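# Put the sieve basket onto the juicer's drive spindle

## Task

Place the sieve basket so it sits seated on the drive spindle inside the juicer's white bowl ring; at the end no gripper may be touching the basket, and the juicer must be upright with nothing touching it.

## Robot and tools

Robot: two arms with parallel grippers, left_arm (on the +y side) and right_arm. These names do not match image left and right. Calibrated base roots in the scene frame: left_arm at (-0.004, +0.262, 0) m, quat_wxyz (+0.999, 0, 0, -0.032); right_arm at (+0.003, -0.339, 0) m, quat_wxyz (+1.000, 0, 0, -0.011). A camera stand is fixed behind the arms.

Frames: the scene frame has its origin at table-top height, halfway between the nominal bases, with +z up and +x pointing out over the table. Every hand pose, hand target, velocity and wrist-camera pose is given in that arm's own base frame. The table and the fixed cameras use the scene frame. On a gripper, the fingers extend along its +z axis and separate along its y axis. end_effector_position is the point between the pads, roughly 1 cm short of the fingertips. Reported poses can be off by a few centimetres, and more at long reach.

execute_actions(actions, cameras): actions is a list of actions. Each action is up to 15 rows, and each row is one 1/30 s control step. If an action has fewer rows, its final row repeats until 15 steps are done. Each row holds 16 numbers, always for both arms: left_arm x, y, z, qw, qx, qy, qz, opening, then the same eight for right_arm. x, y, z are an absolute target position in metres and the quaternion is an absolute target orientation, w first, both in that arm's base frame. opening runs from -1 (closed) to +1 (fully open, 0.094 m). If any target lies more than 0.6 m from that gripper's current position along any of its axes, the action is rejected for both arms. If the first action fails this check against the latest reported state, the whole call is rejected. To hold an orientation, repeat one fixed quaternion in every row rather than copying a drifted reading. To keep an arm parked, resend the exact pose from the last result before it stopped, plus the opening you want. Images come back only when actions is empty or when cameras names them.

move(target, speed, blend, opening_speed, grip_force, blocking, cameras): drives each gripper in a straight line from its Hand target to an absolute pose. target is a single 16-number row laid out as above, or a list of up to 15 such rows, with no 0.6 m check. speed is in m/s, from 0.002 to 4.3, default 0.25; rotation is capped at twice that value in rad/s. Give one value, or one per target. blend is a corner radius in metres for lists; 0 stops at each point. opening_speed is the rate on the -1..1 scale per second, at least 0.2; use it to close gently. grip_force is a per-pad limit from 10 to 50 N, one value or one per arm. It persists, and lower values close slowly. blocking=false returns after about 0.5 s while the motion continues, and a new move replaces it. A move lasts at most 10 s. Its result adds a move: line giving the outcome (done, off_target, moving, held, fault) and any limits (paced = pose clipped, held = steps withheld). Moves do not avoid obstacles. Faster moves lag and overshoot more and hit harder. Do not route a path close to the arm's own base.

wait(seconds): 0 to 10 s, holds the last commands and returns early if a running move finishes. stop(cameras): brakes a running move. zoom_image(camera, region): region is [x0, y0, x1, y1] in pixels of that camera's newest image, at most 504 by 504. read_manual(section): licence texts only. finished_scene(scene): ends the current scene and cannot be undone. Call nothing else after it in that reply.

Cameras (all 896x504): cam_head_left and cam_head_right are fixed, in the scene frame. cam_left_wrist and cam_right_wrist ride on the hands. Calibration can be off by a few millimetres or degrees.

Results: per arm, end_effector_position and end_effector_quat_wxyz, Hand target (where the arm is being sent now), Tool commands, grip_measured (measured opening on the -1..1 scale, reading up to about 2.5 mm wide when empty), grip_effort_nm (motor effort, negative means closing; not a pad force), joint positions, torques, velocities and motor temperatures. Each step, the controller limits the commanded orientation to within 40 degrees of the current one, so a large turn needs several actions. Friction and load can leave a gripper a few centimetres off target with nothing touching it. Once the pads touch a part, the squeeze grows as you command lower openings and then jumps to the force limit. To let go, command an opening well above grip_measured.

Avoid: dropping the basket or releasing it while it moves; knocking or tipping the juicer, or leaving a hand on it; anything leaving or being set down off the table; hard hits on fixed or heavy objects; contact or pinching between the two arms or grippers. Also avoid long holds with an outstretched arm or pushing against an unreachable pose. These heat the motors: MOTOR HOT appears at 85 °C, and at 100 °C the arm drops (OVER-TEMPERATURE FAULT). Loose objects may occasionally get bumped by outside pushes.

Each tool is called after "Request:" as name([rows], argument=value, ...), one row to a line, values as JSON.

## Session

Request:
execute_actions(actions=[])

Request:
zoom_image(camera="cam_head_left", region=[380, 230, 620, 430])

Scene clock: 0.00 s.
left_arm: end_effector_position=(+0.1876, +0.4349, +0.1883) grip_measured=+1.000 grip_effort_nm=n/a end_effector_quat_wxyz=(-0.204, +0.816, -0.425, -0.335) | right_arm: end_effector_position=(+0.6874, +0.3407, +0.4010) grip_measured=+1.000 grip_effort_nm=n/a end_effector_quat_wxyz=(+0.468, +0.128, +0.829, +0.277)
Joint positions: left_arm=[0.915 1.417 1.05 -0.842 -0.737 -1.125 0.094] | right_arm=[0.481 1.76 1.793 -0.456 0.091 0.73 0.094]
Joint velocities: within noise
Joint torques (N m): no reading
Motor temperatures (°C): left_arm=[25 31 31 25 24 26 27] | right_arm=[26 28 30 23 26 25 25]
Heat: left arm: hottest shoulder 31 °C; right arm: hottest elbow 30 °C.
Hand target: left_arm +0.1929, +0.4418, +0.1992; -0.216, +0.816, -0.420, -0.333 | right_arm +0.6886, +0.3414, +0.4278; +0.483, +0.128, +0.817, +0.289
Tool commands: left_gripper/opening=+1.0 right_gripper/opening=+1.0
camera_calibration:
cam_left_wrist: T_world_to_cam=[[0.833199, 0.549953, 0.0577081, -0.402113], [0.549841, -0.812865, -0.192162, 0.319701], [-0.0587715, 0.19184, -0.979665, 0.229655], [0, 0, 0, 1]] pos_world=[0.172753, 0.43696, 0.309625]
cam_right_wrist: T_world_to_cam=[[0.0861361, -0.793829, -0.602011, 0.464094], [-0.864712, 0.240549, -0.440919, 0.738678], [0.494827, 0.558545, -0.665713, -0.1468], [0, 0, 0, 1]] pos_world=[0.671409, 0.272718, 0.50736]

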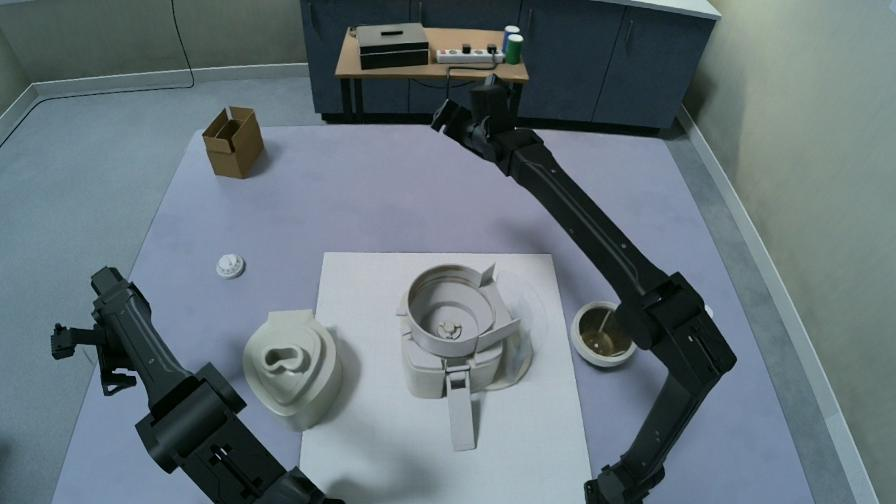

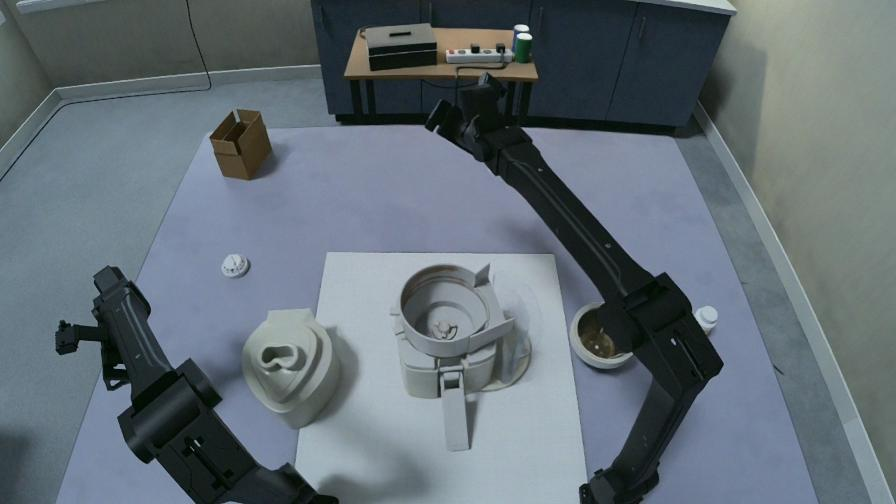

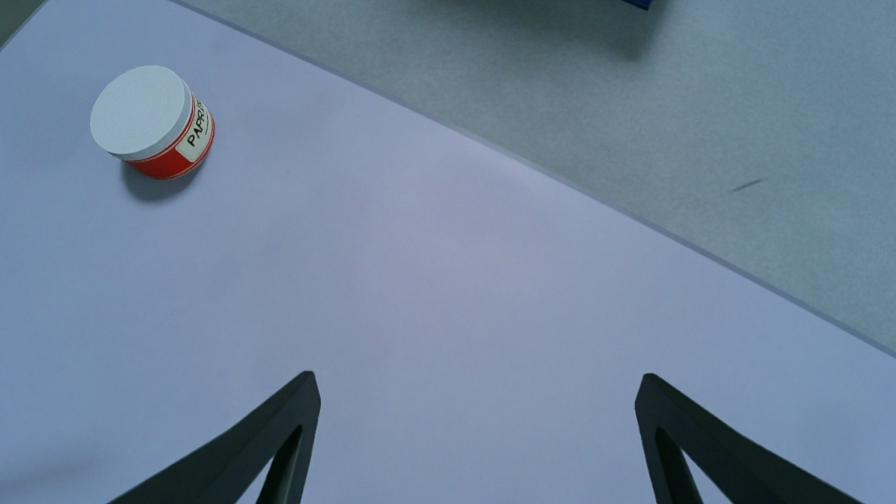

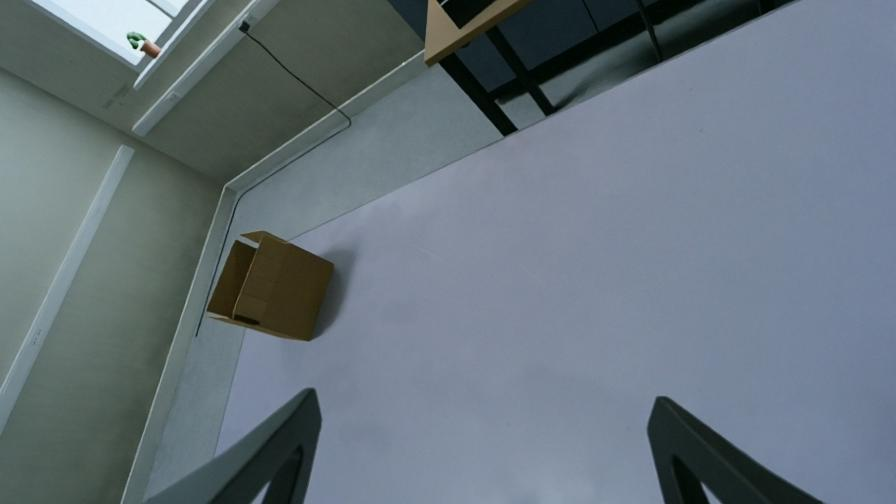

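Scaled by 2.100 from the camera's 896x504 image, which has a finer 1280x720 frame.

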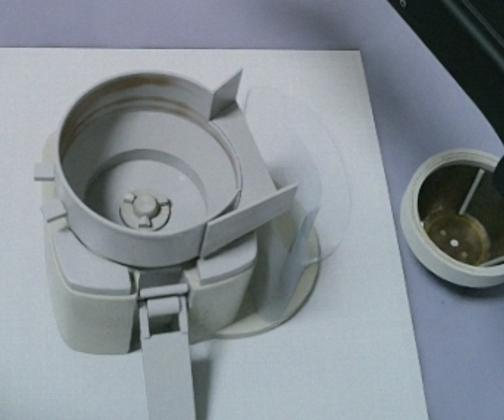

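Request:
zoom_image(camera="cam_head_left", region=[425, 305, 475, 350])

Request:
zoom_image(camera="cam_head_left", region=[560, 290, 650, 380])

Scaled by 10.080 from the camera's 896x504 image, which has a finer 1280x720 frame.

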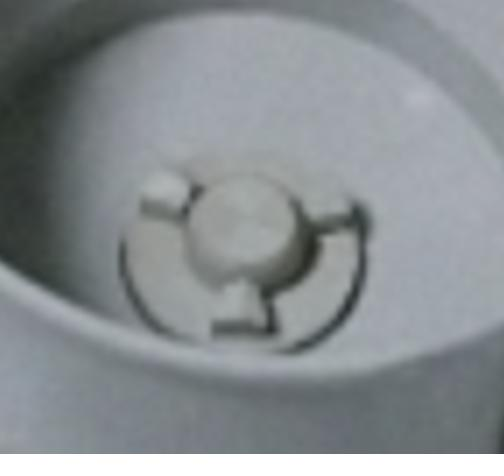

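Scaled by 5.600 from the camera's 896x504 image, which has a finer 1280x720 frame.

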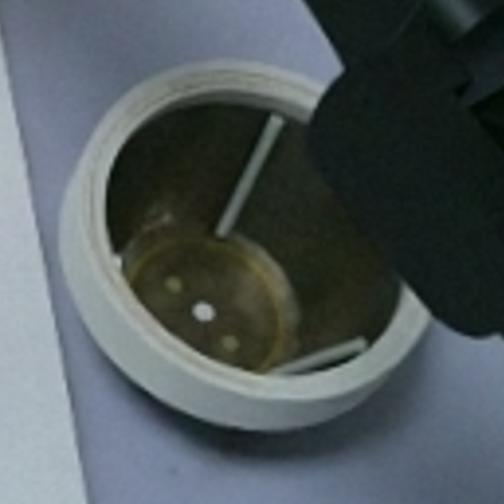

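Request:
move([
  [0.1929,0.4418,0.1992,-0.216,0.816,-0.42,-0.333,1,0.448,-0.075,0.26,0.209,-0.2527,0.943,0.056,0.6],
  [0.1929,0.4418,0.1992,-0.216,0.816,-0.42,-0.333,1,0.443,-0.08,0.17,0.209,-0.2527,0.943,0.056,0.6],
], speed=0.4, blend=0.03, cameras=["cam_right_wrist","cam_head_left"])

Scene clock: 32.90 s.
left_arm: end_effector_position=(+0.1876, +0.4349, +0.1883) grip_measured=+1.000 grip_effort_nm=0.02 end_effector_quat_wxyz=(-0.204, +0.816, -0.425, -0.335) | right_arm: end_effector_position=(+0.4421, -0.0748, +0.1700) grip_measured=+0.602 grip_effort_nm=-0.10 end_effector_quat_wxyz=(+0.202, -0.252, +0.945, +0.061)
Joint positions: left_arm=[0.915 1.417 1.05 -0.842 -0.737 -1.125 0.094] | right_arm=[-0.286 1.368 1.06 -0.97 -0.311 -0.76 0.075]
Joint torques (N m): left_arm=[1.67 -12.16 11.93 0.9 -0.49 -0.05] | right_arm=[-1.55 -9.52 8.92 1.89 -0.4 -0.16]
Motor temperatures (°C): left_arm=[25 32 40 25 24 26 27] | right_arm=[26 30 41 23 26 25 25]
Heat: left arm: hottest elbow 40 °C; right arm: hottest elbow 41 °C.
Hand target: left_arm +0.1928, +0.4415, +0.1992; -0.216, +0.816, -0.420, -0.333 | right_arm +0.4429, -0.0800, +0.1700; +0.209, -0.253, +0.943, +0.056
Off the commanded pose: left_arm 0.014 m, 2 deg | right_arm 0.005 m, 1 deg.
move: off_target (left_arm)
camera_calibration:
cam_right_wrist: T_world_to_cam=[[0.513464, -0.856074, -0.0590867, -0.269521], [-0.853743, -0.516577, 0.0653557, 0.377085], [-0.0864722, 0.0168871, -0.996111, 0.32553], [0, 0, 0, 1]] pos_world=[0.488472, -0.0414338, 0.283694]
Images, in order (width x height): cam_head_left 896x504, cam_right_wrist 896x504.

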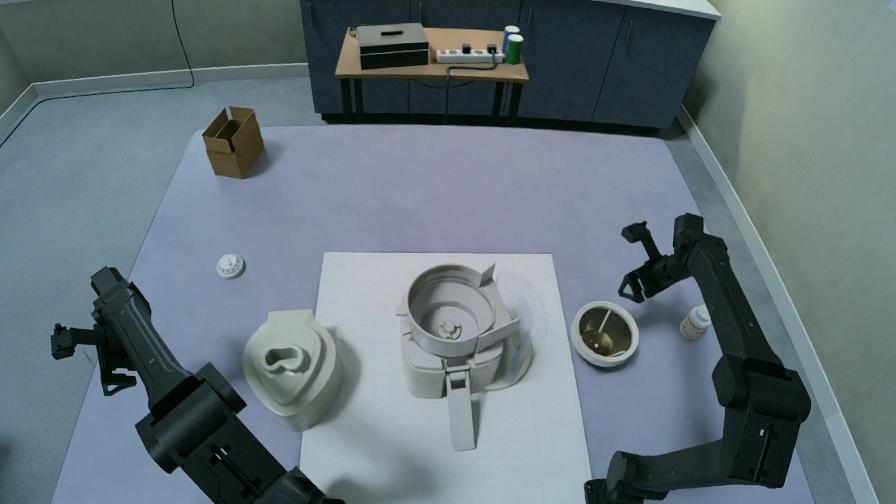

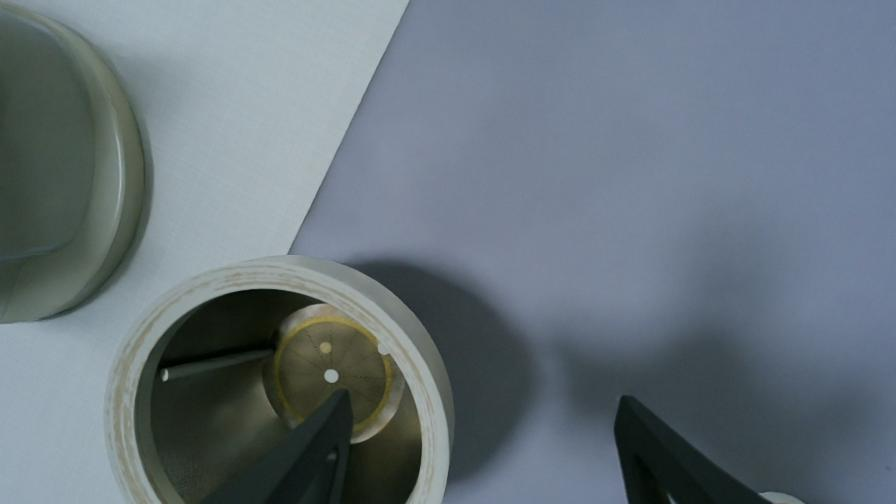

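Request:
move([
  [0.1929,0.4418,0.1992,-0.216,0.816,-0.42,-0.333,1,0.407,-0.079,0.128,0.209,-0.2527,0.943,0.056,0.6],
], speed=0.2, cameras=["cam_right_wrist","cam_head_left"])

Request:
zoom_image(camera="cam_head_left", region=[550, 230, 700, 380])

Scene clock: 40.67 s.
left_arm: end_effector_position=(+0.1876, +0.4349, +0.1883) grip_measured=+1.000 grip_effort_nm=0.02 end_effector_quat_wxyz=(-0.204, +0.816, -0.425, -0.335) | right_arm: end_effector_position=(+0.4074, -0.0746, +0.1248) grip_measured=+0.602 grip_effort_nm=-0.10 end_effector_quat_wxyz=(+0.198, -0.251, +0.945, +0.063)
Joint positions: left_arm=[0.915 1.417 1.05 -0.842 -0.737 -1.125 0.094] | right_arm=[-0.312 1.332 0.901 -0.863 -0.319 -0.787 0.075]
Joint torques (N m): left_arm=[2.37 -11.69 12 0.83 -0.52 -0.02] | right_arm=[-1.61 -8.76 8.18 1.92 -0.4 -0.14]
Heat: left arm: hottest elbow 41 °C; right arm: hottest elbow 40 °C.
Hand target: left_arm +0.1928, +0.4415, +0.1992; -0.216, +0.816, -0.420, -0.333 | right_arm +0.4069, -0.0790, +0.1279; +0.209, -0.253, +0.943, +0.056
Off the commanded pose: left_arm 0.014 m, 2 deg | right_arm 0.005 m, 2 deg.
move: off_target (left_arm)
camera_calibration:
cam_right_wrist: T_world_to_cam=[[0.513154, -0.855786, -0.0656013, -0.253298], [-0.85307, -0.516959, 0.0708837, 0.349607], [-0.0945744, 0.0195883, -0.995325, 0.280915], [0, 0, 0, 1]] pos_world=[0.454787, -0.0415391, 0.238204]
Images, in order (width x height): cam_head_left 896x504, cam_right_wrist 896x504.

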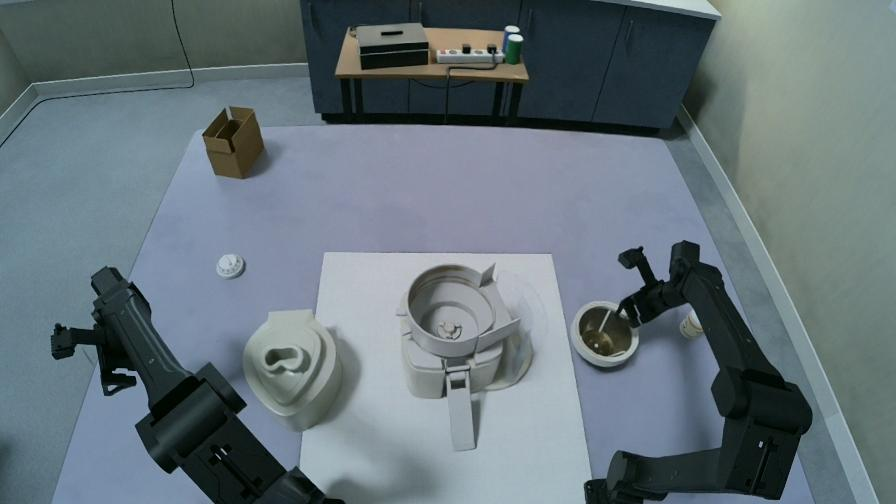

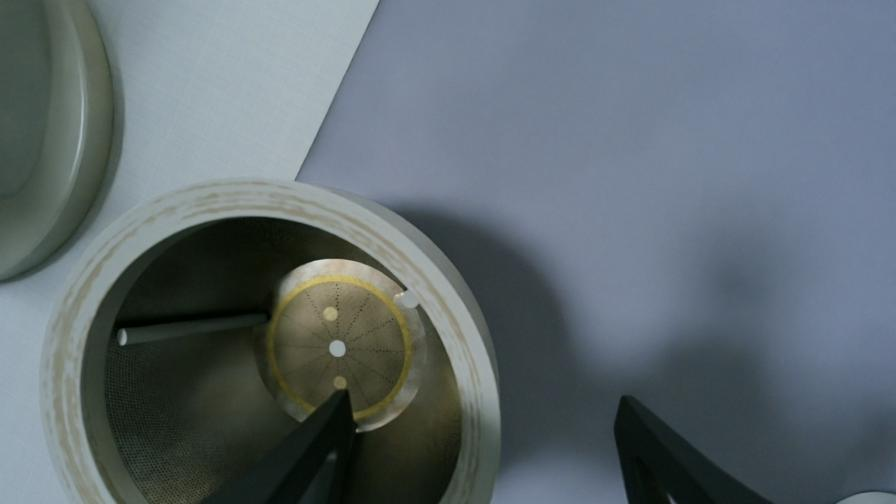

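Scaled by 3.360 from the camera's 896x504 image, which has a finer 1280x720 frame.

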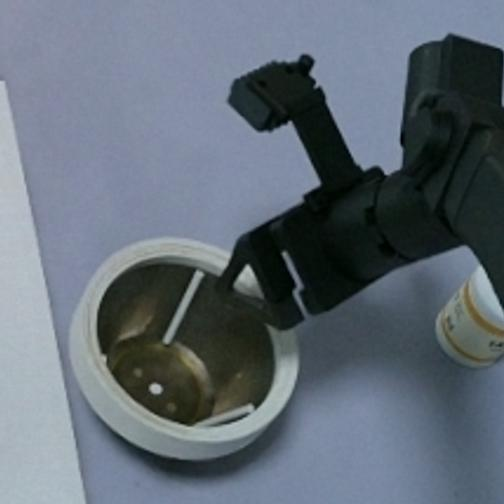

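Request:
move([
  [0.1929,0.4418,0.1992,-0.216,0.816,-0.42,-0.333,1,0.406,-0.0785,0.087,0.209,-0.2527,0.943,0.056,0.6],
  [0.1929,0.4418,0.1992,-0.216,0.816,-0.42,-0.333,1,0.406,-0.0785,0.089,0.209,-0.2527,0.943,0.056,-0.9],
], speed=0.12, opening_speed=0.9, cameras=["cam_right_wrist","cam_head_left"])

Scene clock: 50.40 s.
left_arm: end_effector_position=(+0.1876, +0.4349, +0.1883) grip_measured=+1.000 grip_effort_nm=0.02 end_effector_quat_wxyz=(-0.204, +0.816, -0.425, -0.335) | right_arm: end_effector_position=(+0.4063, -0.0733, +0.0911) grip_measured=-0.683 grip_effort_nm=-1.03 end_effector_quat_wxyz=(+0.207, -0.253, +0.943, +0.060)
Joint positions: left_arm=[0.915 1.417 1.05 -0.842 -0.737 -1.125 0.094] | right_arm=[-0.312 1.367 0.83 -0.739 -0.324 -0.788 0.015]
Joint torques (N m): left_arm=[1.85 -11.87 11.73 0.75 -0.52 -0.02] | right_arm=[-1.49 -7.82 8.1 1.81 -0.2 -0.19]
Heat: left arm: hottest elbow 42 °C; right arm: hottest elbow 39 °C.
Hand target: left_arm +0.1928, +0.4415, +0.1992; -0.216, +0.816, -0.420, -0.333 | right_arm +0.4059, -0.0785, +0.0891; +0.209, -0.253, +0.943, +0.056
Off the commanded pose: left_arm 0.014 m, 2 deg | right_arm 0.006 m, 1 deg.
move: off_target (left_arm)
camera_calibration:
cam_right_wrist: T_world_to_cam=[[0.516455, -0.85455, -0.0549361, -0.256036], [-0.852955, -0.519047, 0.0553059, 0.352842], [-0.0757761, 0.0182949, -0.996957, 0.239604], [0, 0, 0, 1]] pos_world=[0.451345, -0.0400379, 0.205295]
Images, in order (width x height): cam_head_left 896x504, cam_right_wrist 896x504.

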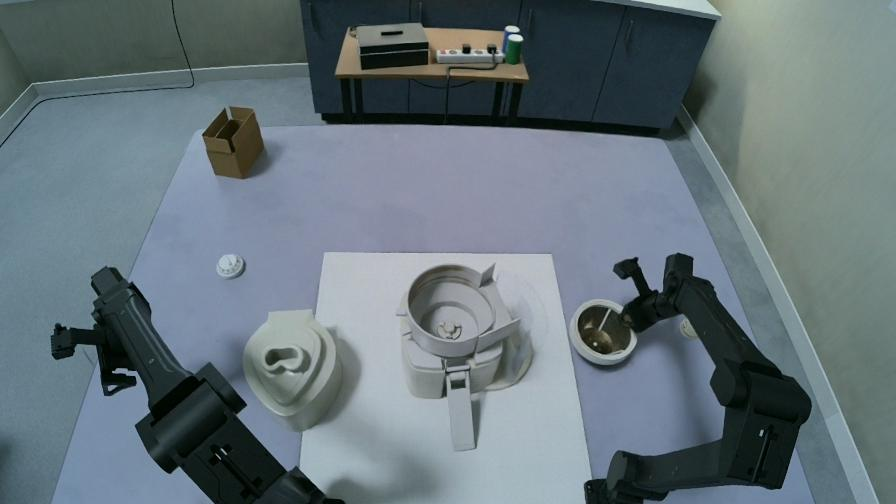

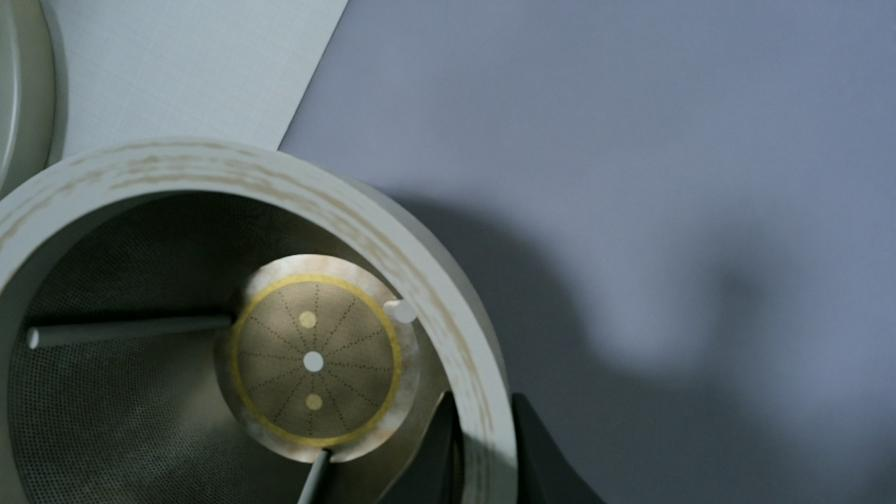

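Request:
move([
  [0.1929,0.4418,0.1992,-0.216,0.816,-0.42,-0.333,1,0.42,-0.07,0.43,0.209,-0.2527,0.943,0.056,-0.9],
  [0.1929,0.4418,0.1992,-0.216,0.816,-0.42,-0.333,1,0.40,0.20,0.43,0.2113,-0.2113,0.9532,0.0468,-0.9],
  [0.1929,0.4418,0.1992,-0.216,0.816,-0.42,-0.333,1,0.370,0.276,0.40,0.2113,-0.2113,0.9532,0.0468,-0.9],
  [0.1929,0.4418,0.1992,-0.216,0.816,-0.42,-0.333,1,0.370,0.276,0.31,0.2113,-0.2113,0.9532,0.0468,-0.9],
], speed=[0.25,0.25,0.2,0.15], blend=[0.03,0.03,0.02,0], cameras=["cam_right_wrist","cam_head_left"])

Request:
zoom_image(camera="cam_head_left", region=[385, 235, 525, 385])

Scene clock: 66.63 s.
left_arm: end_effector_position=(+0.1876, +0.4349, +0.1883) grip_measured=+1.000 grip_effort_nm=0.02 end_effector_quat_wxyz=(-0.204, +0.816, -0.425, -0.335) | right_arm: end_effector_position=(+0.3717, +0.2732, +0.2967) grip_measured=-0.686 grip_effort_nm=-1.03 end_effector_quat_wxyz=(+0.190, -0.217, +0.957, +0.035)
Joint positions: left_arm=[0.915 1.417 1.05 -0.842 -0.737 -1.125 0.094] | right_arm=[0.673 1.306 1.34 -1.228 0.101 0.207 0.015]
Joint torques (N m): left_arm=[0.79 -12.28 11.88 0.91 -0.51 -0.04] | right_arm=[0.38 -10.75 9.92 2.45 0.13 0.11]
Heat: left arm: hottest elbow 44 °C; right arm: hottest elbow 39 °C.
Hand target: left_arm +0.1928, +0.4415, +0.1992; -0.216, +0.816, -0.420, -0.333 | right_arm +0.3699, +0.2759, +0.3102; +0.211, -0.211, +0.953, +0.047
Off the commanded pose: left_arm 0.014 m, 2 deg | right_arm 0.014 m, 3 deg.
move: off_target (left_arm, right_arm)
camera_calibration:
cam_right_wrist: T_world_to_cam=[[0.442683, -0.896178, -0.0299625, 0.1006], [-0.890549, -0.443311, 0.101973, 0.47122], [-0.104669, -0.0184586, -0.994336, 0.455612], [0, 0, 0, 1]] pos_world=[0.422799, 0.307463, 0.407994]
Images, in order (width x height): cam_head_left 896x504, cam_right_wrist 896x504.

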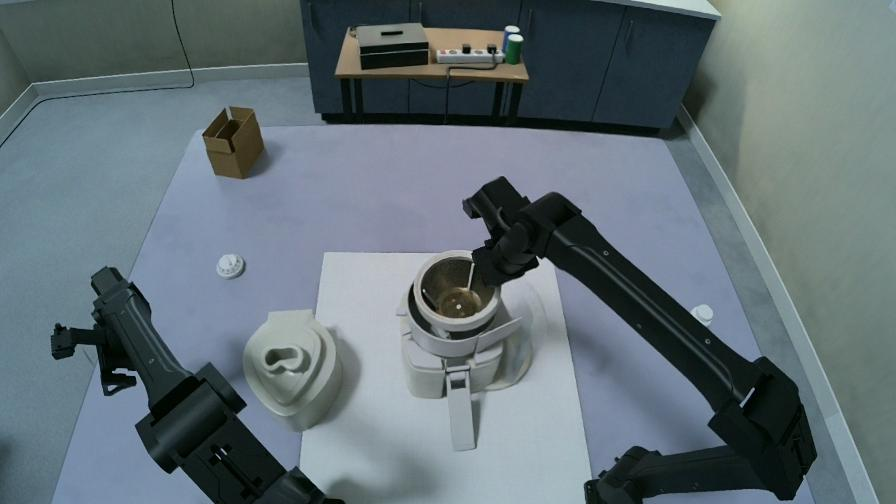

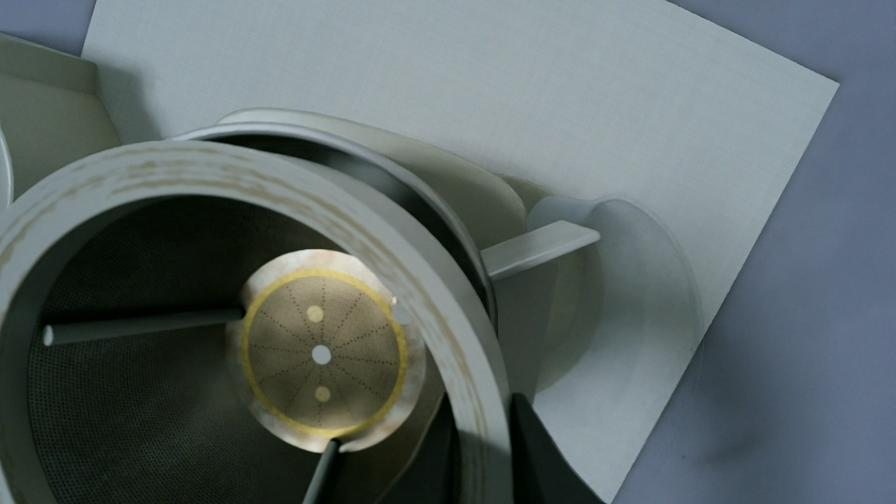

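Scaled by 3.360 from the camera's 896x504 image, which has a finer 1280x720 frame.

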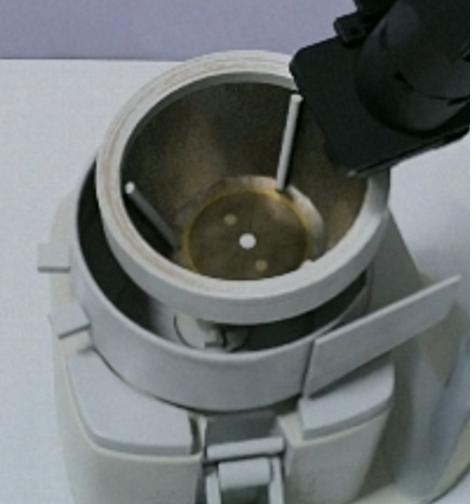

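Request:
move([
  [0.1929,0.4418,0.1992,-0.216,0.816,-0.42,-0.333,1,0.371,0.2825,0.29,0.2113,-0.2113,0.9532,0.0468,-0.9],
  [0.1929,0.4418,0.1992,-0.216,0.816,-0.42,-0.333,1,0.372,0.2825,0.264,0.2113,-0.2113,0.9532,0.0468,-0.9],
], speed=0.08, blend=0.01, cameras=["cam_right_wrist","cam_head_left"])

Request:
zoom_image(camera="cam_head_left", region=[385, 235, 525, 385])

Scene clock: 75.43 s.
left_arm: end_effector_position=(+0.1876, +0.4349, +0.1883) grip_measured=+1.000 grip_effort_nm=0.02 end_effector_quat_wxyz=(-0.204, +0.816, -0.425, -0.335) | right_arm: end_effector_position=(+0.3716, +0.2758, +0.2567) grip_measured=-0.692 grip_effort_nm=-1.03 end_effector_quat_wxyz=(+0.195, -0.215, +0.956, +0.037)
Joint positions: left_arm=[0.915 1.417 1.05 -0.842 -0.737 -1.125 0.094] | right_arm=[0.679 1.306 1.232 -1.11 0.105 0.217 0.014]
Joint torques (N m): left_arm=[1.44 -11.52 12.03 0.75 -0.53 -0.05] | right_arm=[0.09 -9.7 9.96 2.48 0.11 0.09]
Motor temperatures (°C): left_arm=[25 33 45 26 24 26 27] | right_arm=[26 31 40 23 26 25 26]
Heat: left arm: hottest elbow 45 °C; right arm: hottest elbow 40 °C.
Hand target: left_arm +0.1928, +0.4415, +0.1992; -0.216, +0.816, -0.420, -0.333 | right_arm +0.3718, +0.2824, +0.2642; +0.211, -0.211, +0.953, +0.047
Off the commanded pose: left_arm 0.014 m, 2 deg | right_arm 0.010 m, 2 deg.
move: off_target (left_arm)
camera_calibration:
cam_right_wrist: T_world_to_cam=[[0.43894, -0.897933, -0.0323794, 0.10426], [-0.893453, -0.440003, 0.0902163, 0.479661], [-0.0952552, -0.01067, -0.995396, 0.410499], [0, 0, 0, 1]] pos_world=[0.421893, 0.30905, 0.368711]
Images, in order (width x height): cam_head_left 896x504, cam_right_wrist 896x504.

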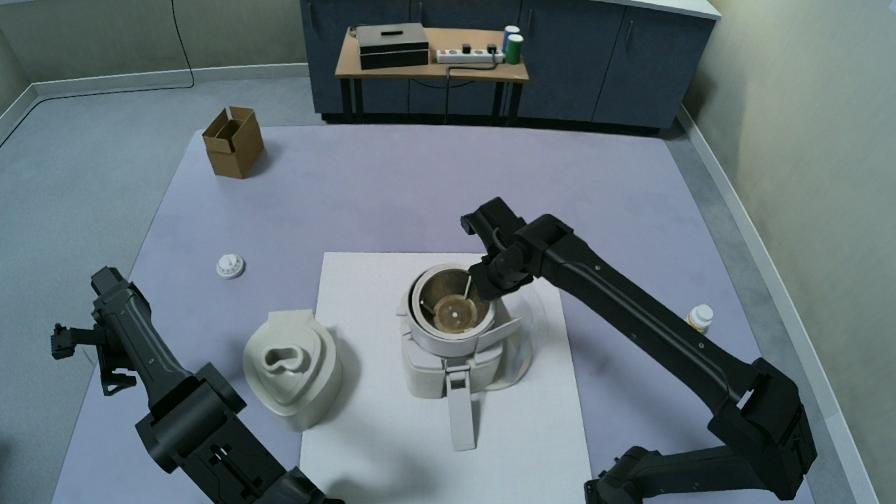

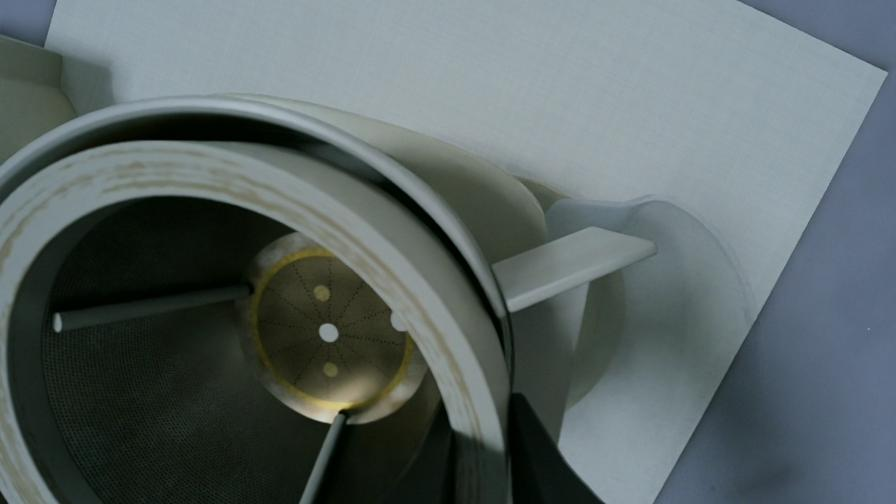

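Scaled by 3.360 from the camera's 896x504 image, which has a finer 1280x720 frame.

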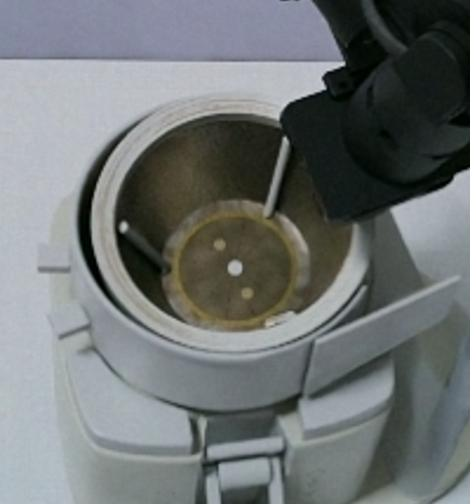

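Request:
move([
  [0.1929,0.4418,0.1992,-0.216,0.816,-0.42,-0.333,1,0.371,0.290,0.31,0.2113,-0.2113,0.9532,0.0468,-0.9],
  [0.1929,0.4418,0.1992,-0.216,0.816,-0.42,-0.333,1,0.372,0.288,0.264,0.2113,-0.2113,0.9532,0.0468,-0.9],
], speed=0.08, cameras=["cam_right_wrist","cam_head_left"])

Request:
zoom_image(camera="cam_head_left", region=[385, 235, 525, 385])

Scene clock: 84.97 s.
left_arm: end_effector_position=(+0.1876, +0.4349, +0.1883) grip_measured=+1.000 grip_effort_nm=0.02 end_effector_quat_wxyz=(-0.204, +0.816, -0.425, -0.335) | right_arm: end_effector_position=(+0.3703, +0.2820, +0.2594) grip_measured=-0.693 grip_effort_nm=-1.03 end_effector_quat_wxyz=(+0.199, -0.208, +0.957, +0.039)
Joint positions: left_arm=[0.915 1.417 1.05 -0.842 -0.737 -1.125 0.094] | right_arm=[0.693 1.309 1.24 -1.108 0.112 0.243 0.014]
Joint torques (N m): left_arm=[1.67 -11.75 11.92 1.09 -0.49 0.01] | right_arm=[0.09 -9 10.18 2.59 0.11 -0.09]
Heat: left arm: hottest elbow 46 °C; right arm: hottest elbow 40 °C.
Hand target: left_arm +0.1928, +0.4415, +0.1992; -0.216, +0.816, -0.420, -0.333 | right_arm +0.3718, +0.2880, +0.2641; +0.211, -0.211, +0.953, +0.047
Off the commanded pose: left_arm 0.014 m, 2 deg | right_arm 0.008 m, 2 deg.
move: off_target (left_arm)
camera_calibration:
cam_right_wrist: T_world_to_cam=[[0.428071, -0.902929, -0.0384063, 0.117508], [-0.89919, -0.42979, 0.0820885, 0.482298], [-0.0906267, -0.00060512, -0.995885, 0.408693], [0, 0, 0, 1]] pos_world=[0.420414, 0.313635, 0.371933]
Images, in order (width x height): cam_head_left 896x504, cam_right_wrist 896x504.

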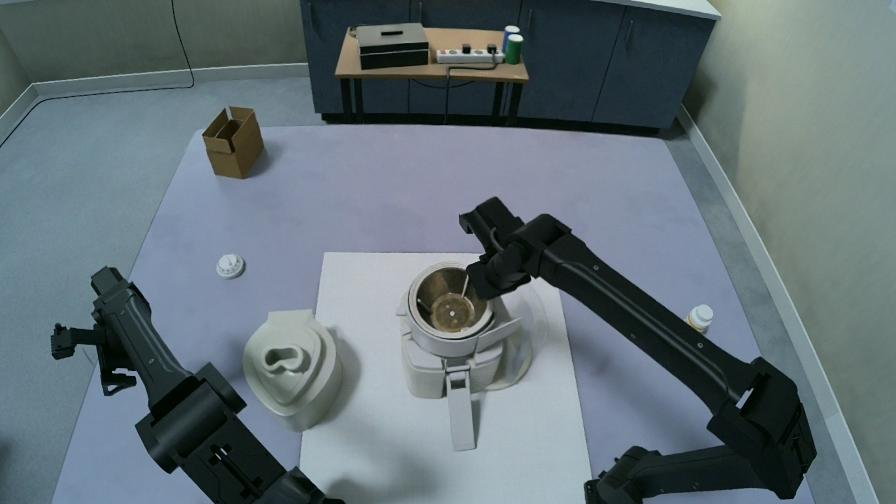

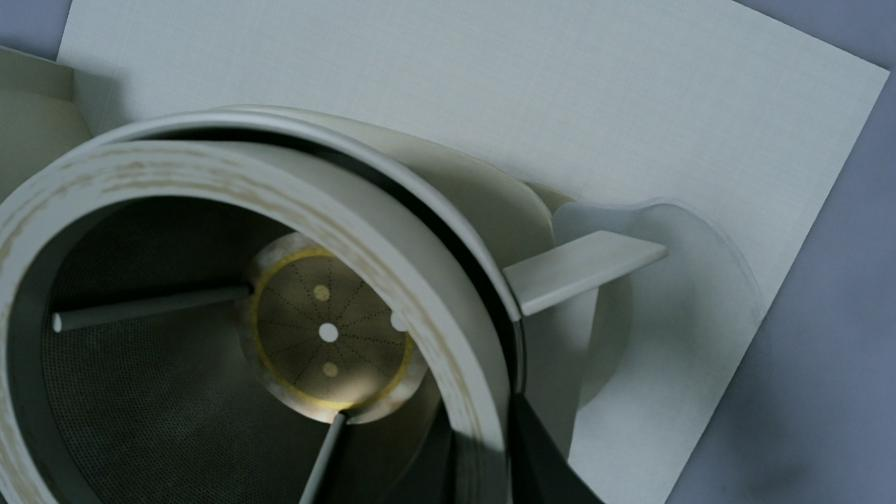

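Scaled by 3.360 from the camera's 896x504 image, which has a finer 1280x720 frame.

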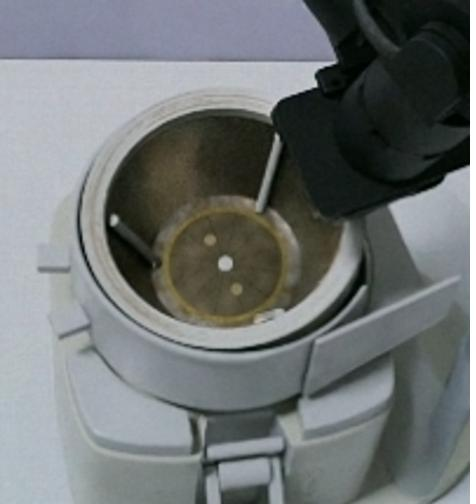

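Request:
move([
  [0.1929,0.4418,0.1992,-0.216,0.816,-0.42,-0.333,1,0.371,0.285,0.30,0.161,-0.2134,0.9627,0.0357,-0.9],
  [0.1929,0.4418,0.1992,-0.216,0.816,-0.42,-0.333,1,0.373,0.285,0.264,0.161,-0.2134,0.9627,0.0357,-0.9],
  [0.1929,0.4418,0.1992,-0.216,0.816,-0.42,-0.333,1,0.373,0.285,0.248,0.161,-0.2134,0.9627,0.0357,-0.9],
], speed=0.07, cameras=["cam_right_wrist","cam_head_left"])

Request:
zoom_image(camera="cam_head_left", region=[385, 235, 525, 385])

Scene clock: 101.33 s.
left_arm: end_effector_position=(+0.1876, +0.4349, +0.1883) grip_measured=+1.000 grip_effort_nm=0.02 end_effector_quat_wxyz=(-0.204, +0.816, -0.425, -0.335) | right_arm: end_effector_position=(+0.3687, +0.2837, +0.2453) grip_measured=-0.693 grip_effort_nm=-1.02 end_effector_quat_wxyz=(+0.151, -0.213, +0.965, +0.029)
Joint positions: left_arm=[0.915 1.417 1.05 -0.842 -0.737 -1.125 0.094] | right_arm=[0.688 1.368 1.28 -1.186 0.085 0.242 0.014]
Joint torques (N m): left_arm=[1.9 -11.4 11.63 1.06 -0.57 -0.07] | right_arm=[-1.08 -10.34 9.76 2.28 -0.09 -0.15]
Heat: left arm: hottest elbow 47 °C; right arm: hottest elbow 41 °C.
Hand target: left_arm +0.1928, +0.4415, +0.1992; -0.216, +0.816, -0.420, -0.333 | right_arm +0.3729, +0.2850, +0.2480; +0.161, -0.213, +0.963, +0.036
Off the commanded pose: left_arm 0.014 m, 2 deg | right_arm 0.005 m, 1 deg.
move: off_target (left_arm)
camera_calibration:
cam_right_wrist: T_world_to_cam=[[0.429065, -0.902418, -0.0393216, 0.118947], [-0.885263, -0.42876, 0.180203, 0.453248], [-0.179478, -0.0425089, -0.982843, 0.436011], [0, 0, 0, 1]] pos_world=[0.428462, 0.320209, 0.351531]
Images, in order (width x height): cam_head_left 896x504, cam_right_wrist 896x504.

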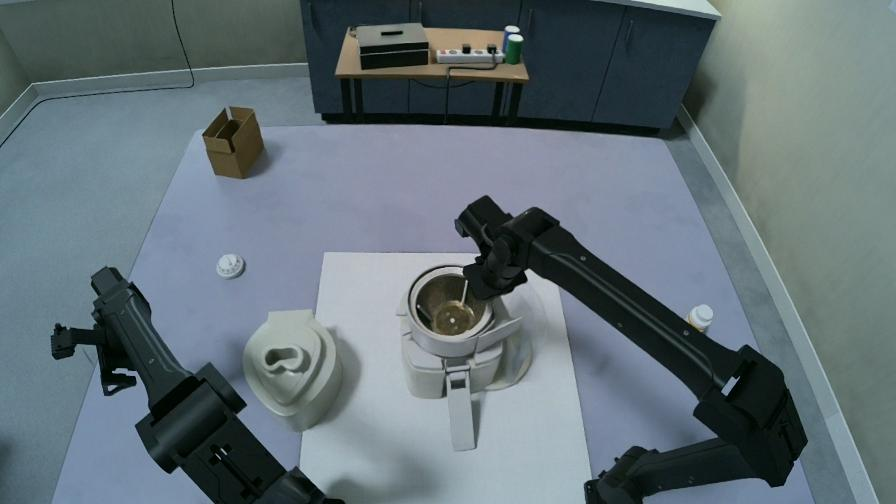

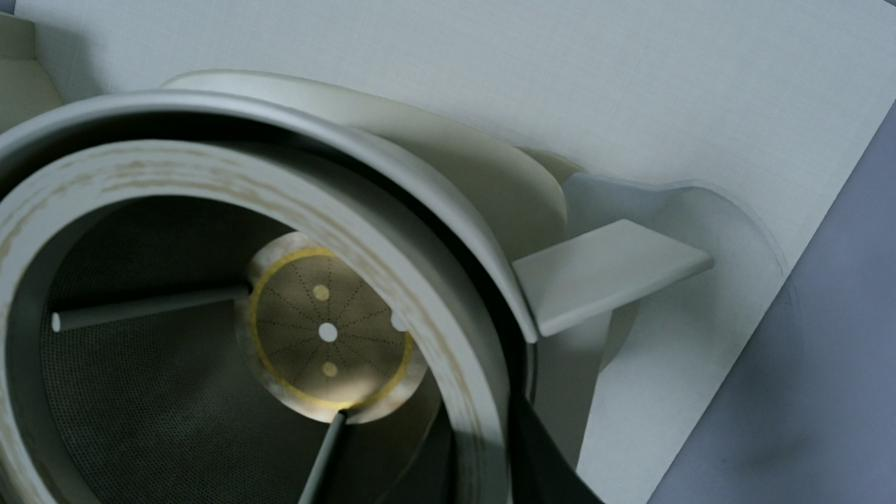

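Scaled by 3.360 from the camera's 896x504 image, which has a finer 1280x720 frame.

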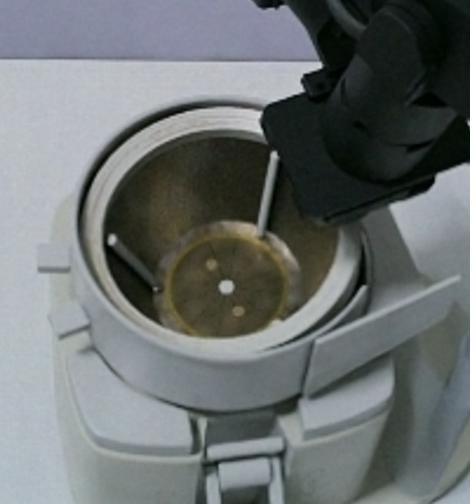

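Request:
move([
  [0.1929,0.4418,0.1992,-0.216,0.816,-0.42,-0.333,1,0.373,0.286,0.224,0.161,-0.2134,0.9627,0.0357,-0.9],
], speed=0.06)

Request:
move([
  [0.1929,0.4418,0.1992,-0.216,0.816,-0.42,-0.333,1,0.3561,0.2806,0.219,0.1644,-0.086,0.9823,0.0144,-0.9],
], speed=0.07, cameras=["cam_right_wrist","cam_head_left"])

Request:
zoom_image(camera="cam_head_left", region=[385, 235, 525, 385])

Scene clock: 112.67 s.
left_arm: end_effector_position=(+0.1876, +0.4349, +0.1883) grip_measured=+1.000 grip_effort_nm=0.02 end_effector_quat_wxyz=(-0.204, +0.816, -0.425, -0.335) | right_arm: end_effector_position=(+0.3717, +0.2851, +0.2373) grip_measured=-0.693 grip_effort_nm=-1.03 end_effector_quat_wxyz=(+0.165, -0.212, +0.963, +0.036)
Joint positions: left_arm=[0.915 1.417 1.05 -0.842 -0.737 -1.125 0.094] | right_arm=[0.687 1.36 1.245 -1.128 0.084 0.239 0.014]
Joint torques (N m): left_arm=[1.55 -11.34 11.85 1.01 -0.52 -0.08] | right_arm=[-0.91 -8.88 8.02 2.51 -0.07 -0.09]
Heat: left arm: hottest elbow 47 °C; right arm: hottest elbow 40 °C.
Hand target: left_arm +0.1928, +0.4415, +0.1992; -0.216, +0.816, -0.420, -0.333 | right_arm +0.3727, +0.2858, +0.2241; +0.161, -0.213, +0.963, +0.036
Off the commanded pose: left_arm 0.014 m, 2 deg | right_arm 0.013 m, 0 deg.
move: off_target (left_arm, right_arm)

Scene clock: 115.23 s.
left_arm: end_effector_position=(+0.1876, +0.4349, +0.1883) grip_measured=+1.000 grip_effort_nm=0.02 end_effector_quat_wxyz=(-0.204, +0.816, -0.425, -0.335) | right_arm: end_effector_position=(+0.3600, +0.2784, +0.2357) grip_measured=-0.694 grip_effort_nm=-1.03 end_effector_quat_wxyz=(+0.177, -0.098, +0.979, +0.023)
Joint positions: left_arm=[0.915 1.417 1.05 -0.842 -0.737 -1.125 0.094] | right_arm=[0.723 1.331 1.212 -1.133 0.168 0.497 0.014]
Joint torques (N m): left_arm=[2.08 -11.22 11.86 0.85 -0.54 -0.08] | right_arm=[0.26 -7.3 8.49 1.65 0.43 0.32]
Heat: left arm: hottest elbow 47 °C; right arm: hottest elbow 40 °C.
Hand target: left_arm +0.1928, +0.4415, +0.1992; -0.216, +0.816, -0.420, -0.333 | right_arm +0.3559, +0.2803, +0.2194; +0.165, -0.086, +0.982, +0.014
Off the commanded pose: left_arm 0.014 m, 2 deg | right_arm 0.017 m, 2 deg.
move: off_target (left_arm, right_arm)
camera_calibration:
cam_right_wrist: T_world_to_cam=[[0.21245, -0.975512, -0.056926, 0.219984], [-0.967078, -0.21825, 0.130869, 0.427429], [-0.140089, 0.0272486, -0.989764, 0.39286], [0, 0, 0, 1]] pos_world=[0.421657, 0.297178, 0.345424]
Images, in order (width x height): cam_head_left 896x504, cam_right_wrist 896x504.

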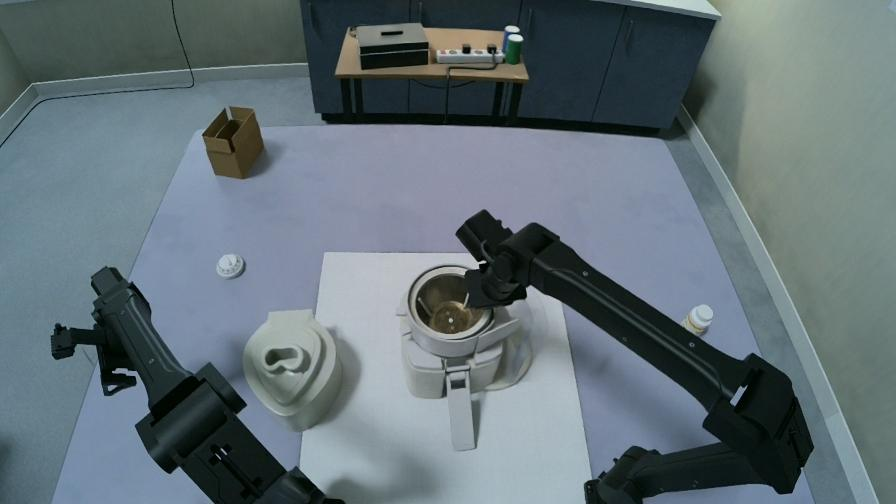

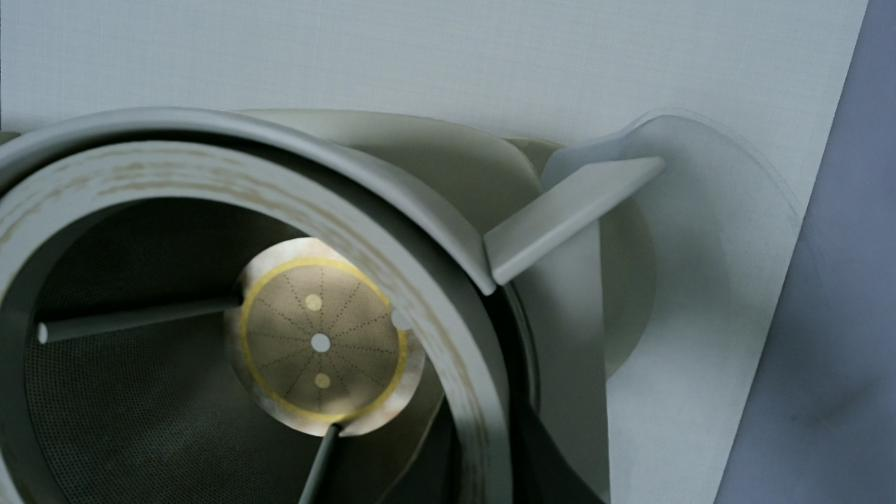

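Scaled by 3.360 from the camera's 896x504 image, which has a finer 1280x720 frame.

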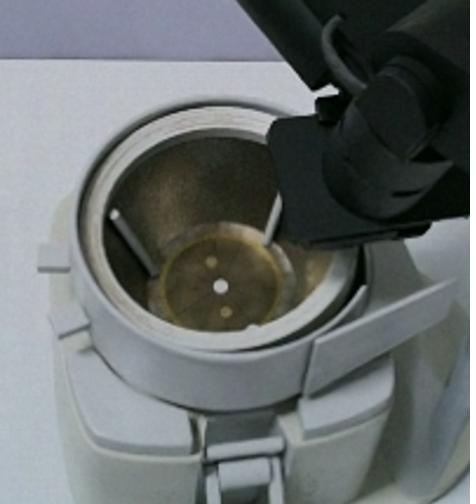

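Request:
move([
  [0.1929,0.4418,0.1992,-0.216,0.816,-0.42,-0.333,1,0.3384,0.2799,0.219,0.1648,0.043,0.985,-0.0072,-0.9],
], speed=0.07)

Request:
move([
  [0.1929,0.4418,0.1992,-0.216,0.816,-0.42,-0.333,1,0.321,0.2837,0.219,0.1625,0.1712,0.971,-0.0286,-0.9],
], speed=0.07, cameras=["cam_right_wrist","cam_head_left"])

Request:
zoom_image(camera="cam_head_left", region=[385, 235, 525, 385])

Scene clock: 123.93 s.
left_arm: end_effector_position=(+0.1876, +0.4349, +0.1883) grip_measured=+1.000 grip_effort_nm=0.02 end_effector_quat_wxyz=(-0.204, +0.816, -0.425, -0.335) | right_arm: end_effector_position=(+0.3410, +0.2763, +0.2347) grip_measured=-0.694 grip_effort_nm=-1.03 end_effector_quat_wxyz=(+0.175, +0.035, +0.984, +0.003)
Joint positions: left_arm=[0.915 1.417 1.05 -0.842 -0.737 -1.125 0.094] | right_arm=[0.78 1.329 1.212 -1.202 0.249 0.82 0.014]
Joint torques (N m): left_arm=[1.14 -11.63 11.99 0.85 -0.51 -0.09] | right_arm=[0.62 -6.89 8.77 1.42 0.42 0.24]
Heat: left arm: hottest elbow 48 °C; right arm: hottest elbow 39 °C.
Hand target: left_arm +0.1928, +0.4415, +0.1992; -0.216, +0.816, -0.420, -0.333 | right_arm +0.3381, +0.2796, +0.2194; +0.165, +0.043, +0.985, -0.007
Off the commanded pose: left_arm 0.014 m, 2 deg | right_arm 0.016 m, 2 deg.
move: off_target (left_arm, right_arm)

Scene clock: 126.57 s.
left_arm: end_effector_position=(+0.1876, +0.4349, +0.1883) grip_measured=+1.000 grip_effort_nm=0.02 end_effector_quat_wxyz=(-0.204, +0.816, -0.425, -0.335) | right_arm: end_effector_position=(+0.3223, +0.2770, +0.2308) grip_measured=-0.694 grip_effort_nm=-1.03 end_effector_quat_wxyz=(+0.176, +0.157, +0.972, -0.012)
Joint positions: left_arm=[0.915 1.417 1.05 -0.842 -0.737 -1.125 0.094] | right_arm=[0.836 1.337 1.212 -1.268 0.31 1.128 0.014]
Joint torques (N m): left_arm=[1.61 -11.16 11.88 0.81 -0.47 -0.04] | right_arm=[0.67 -6.01 11.06 -0.03 0.29 0.42]
Heat: left arm: hottest elbow 48 °C; right arm: hottest elbow 40 °C.
Hand target: left_arm +0.1928, +0.4415, +0.1992; -0.216, +0.816, -0.420, -0.333 | right_arm +0.3207, +0.2834, +0.2192; +0.163, +0.171, +0.971, -0.028
Off the commanded pose: left_arm 0.014 m, 2 deg | right_arm 0.014 m, 3 deg.
move: off_target (left_arm, right_arm)
camera_calibration:
cam_right_wrist: T_world_to_cam=[[-0.295345, -0.952213, -0.0778517, 0.388289], [-0.949467, 0.283477, 0.134734, 0.245792], [-0.106226, 0.113711, -0.987819, 0.347385], [0, 0, 0, 1]] pos_world=[0.384952, 0.260557, 0.340266]
Images, in order (width x height): cam_head_left 896x504, cam_right_wrist 896x504.

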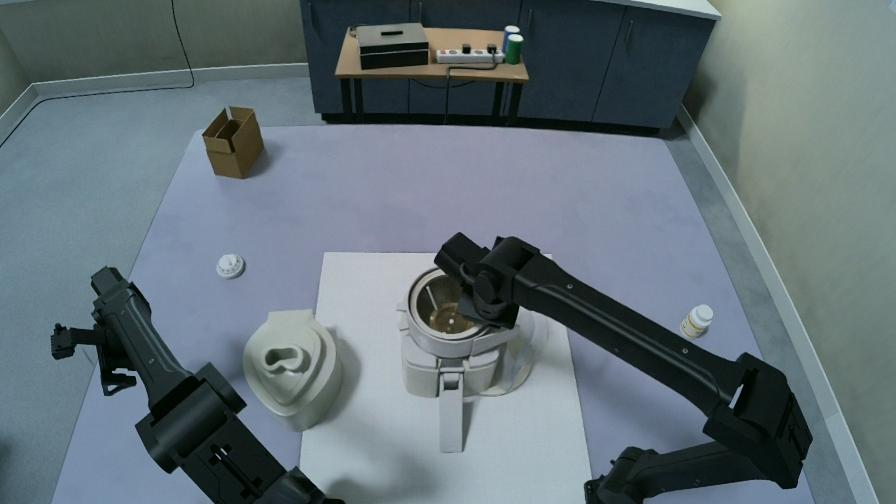

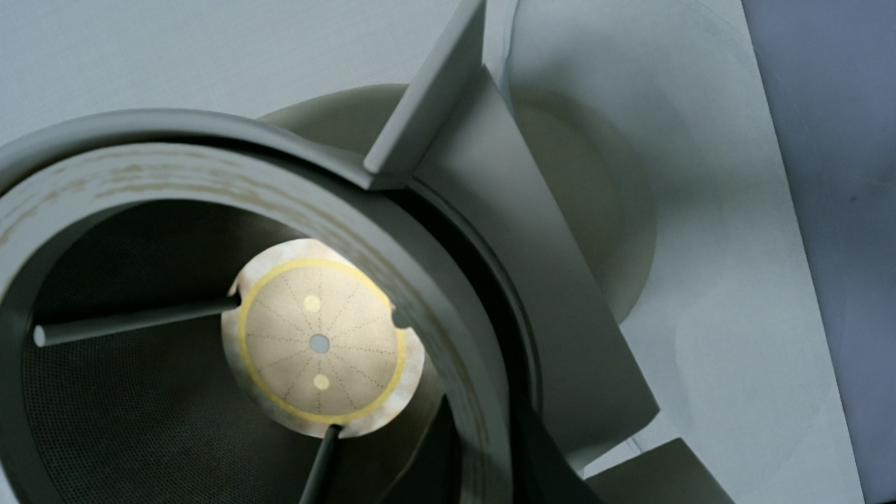

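Scaled by 3.360 from the camera's 896x504 image, which has a finer 1280x720 frame.

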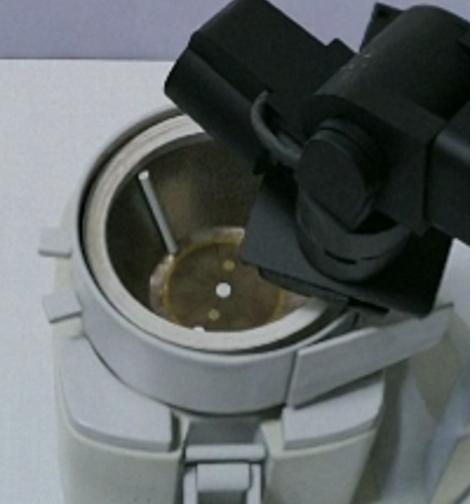

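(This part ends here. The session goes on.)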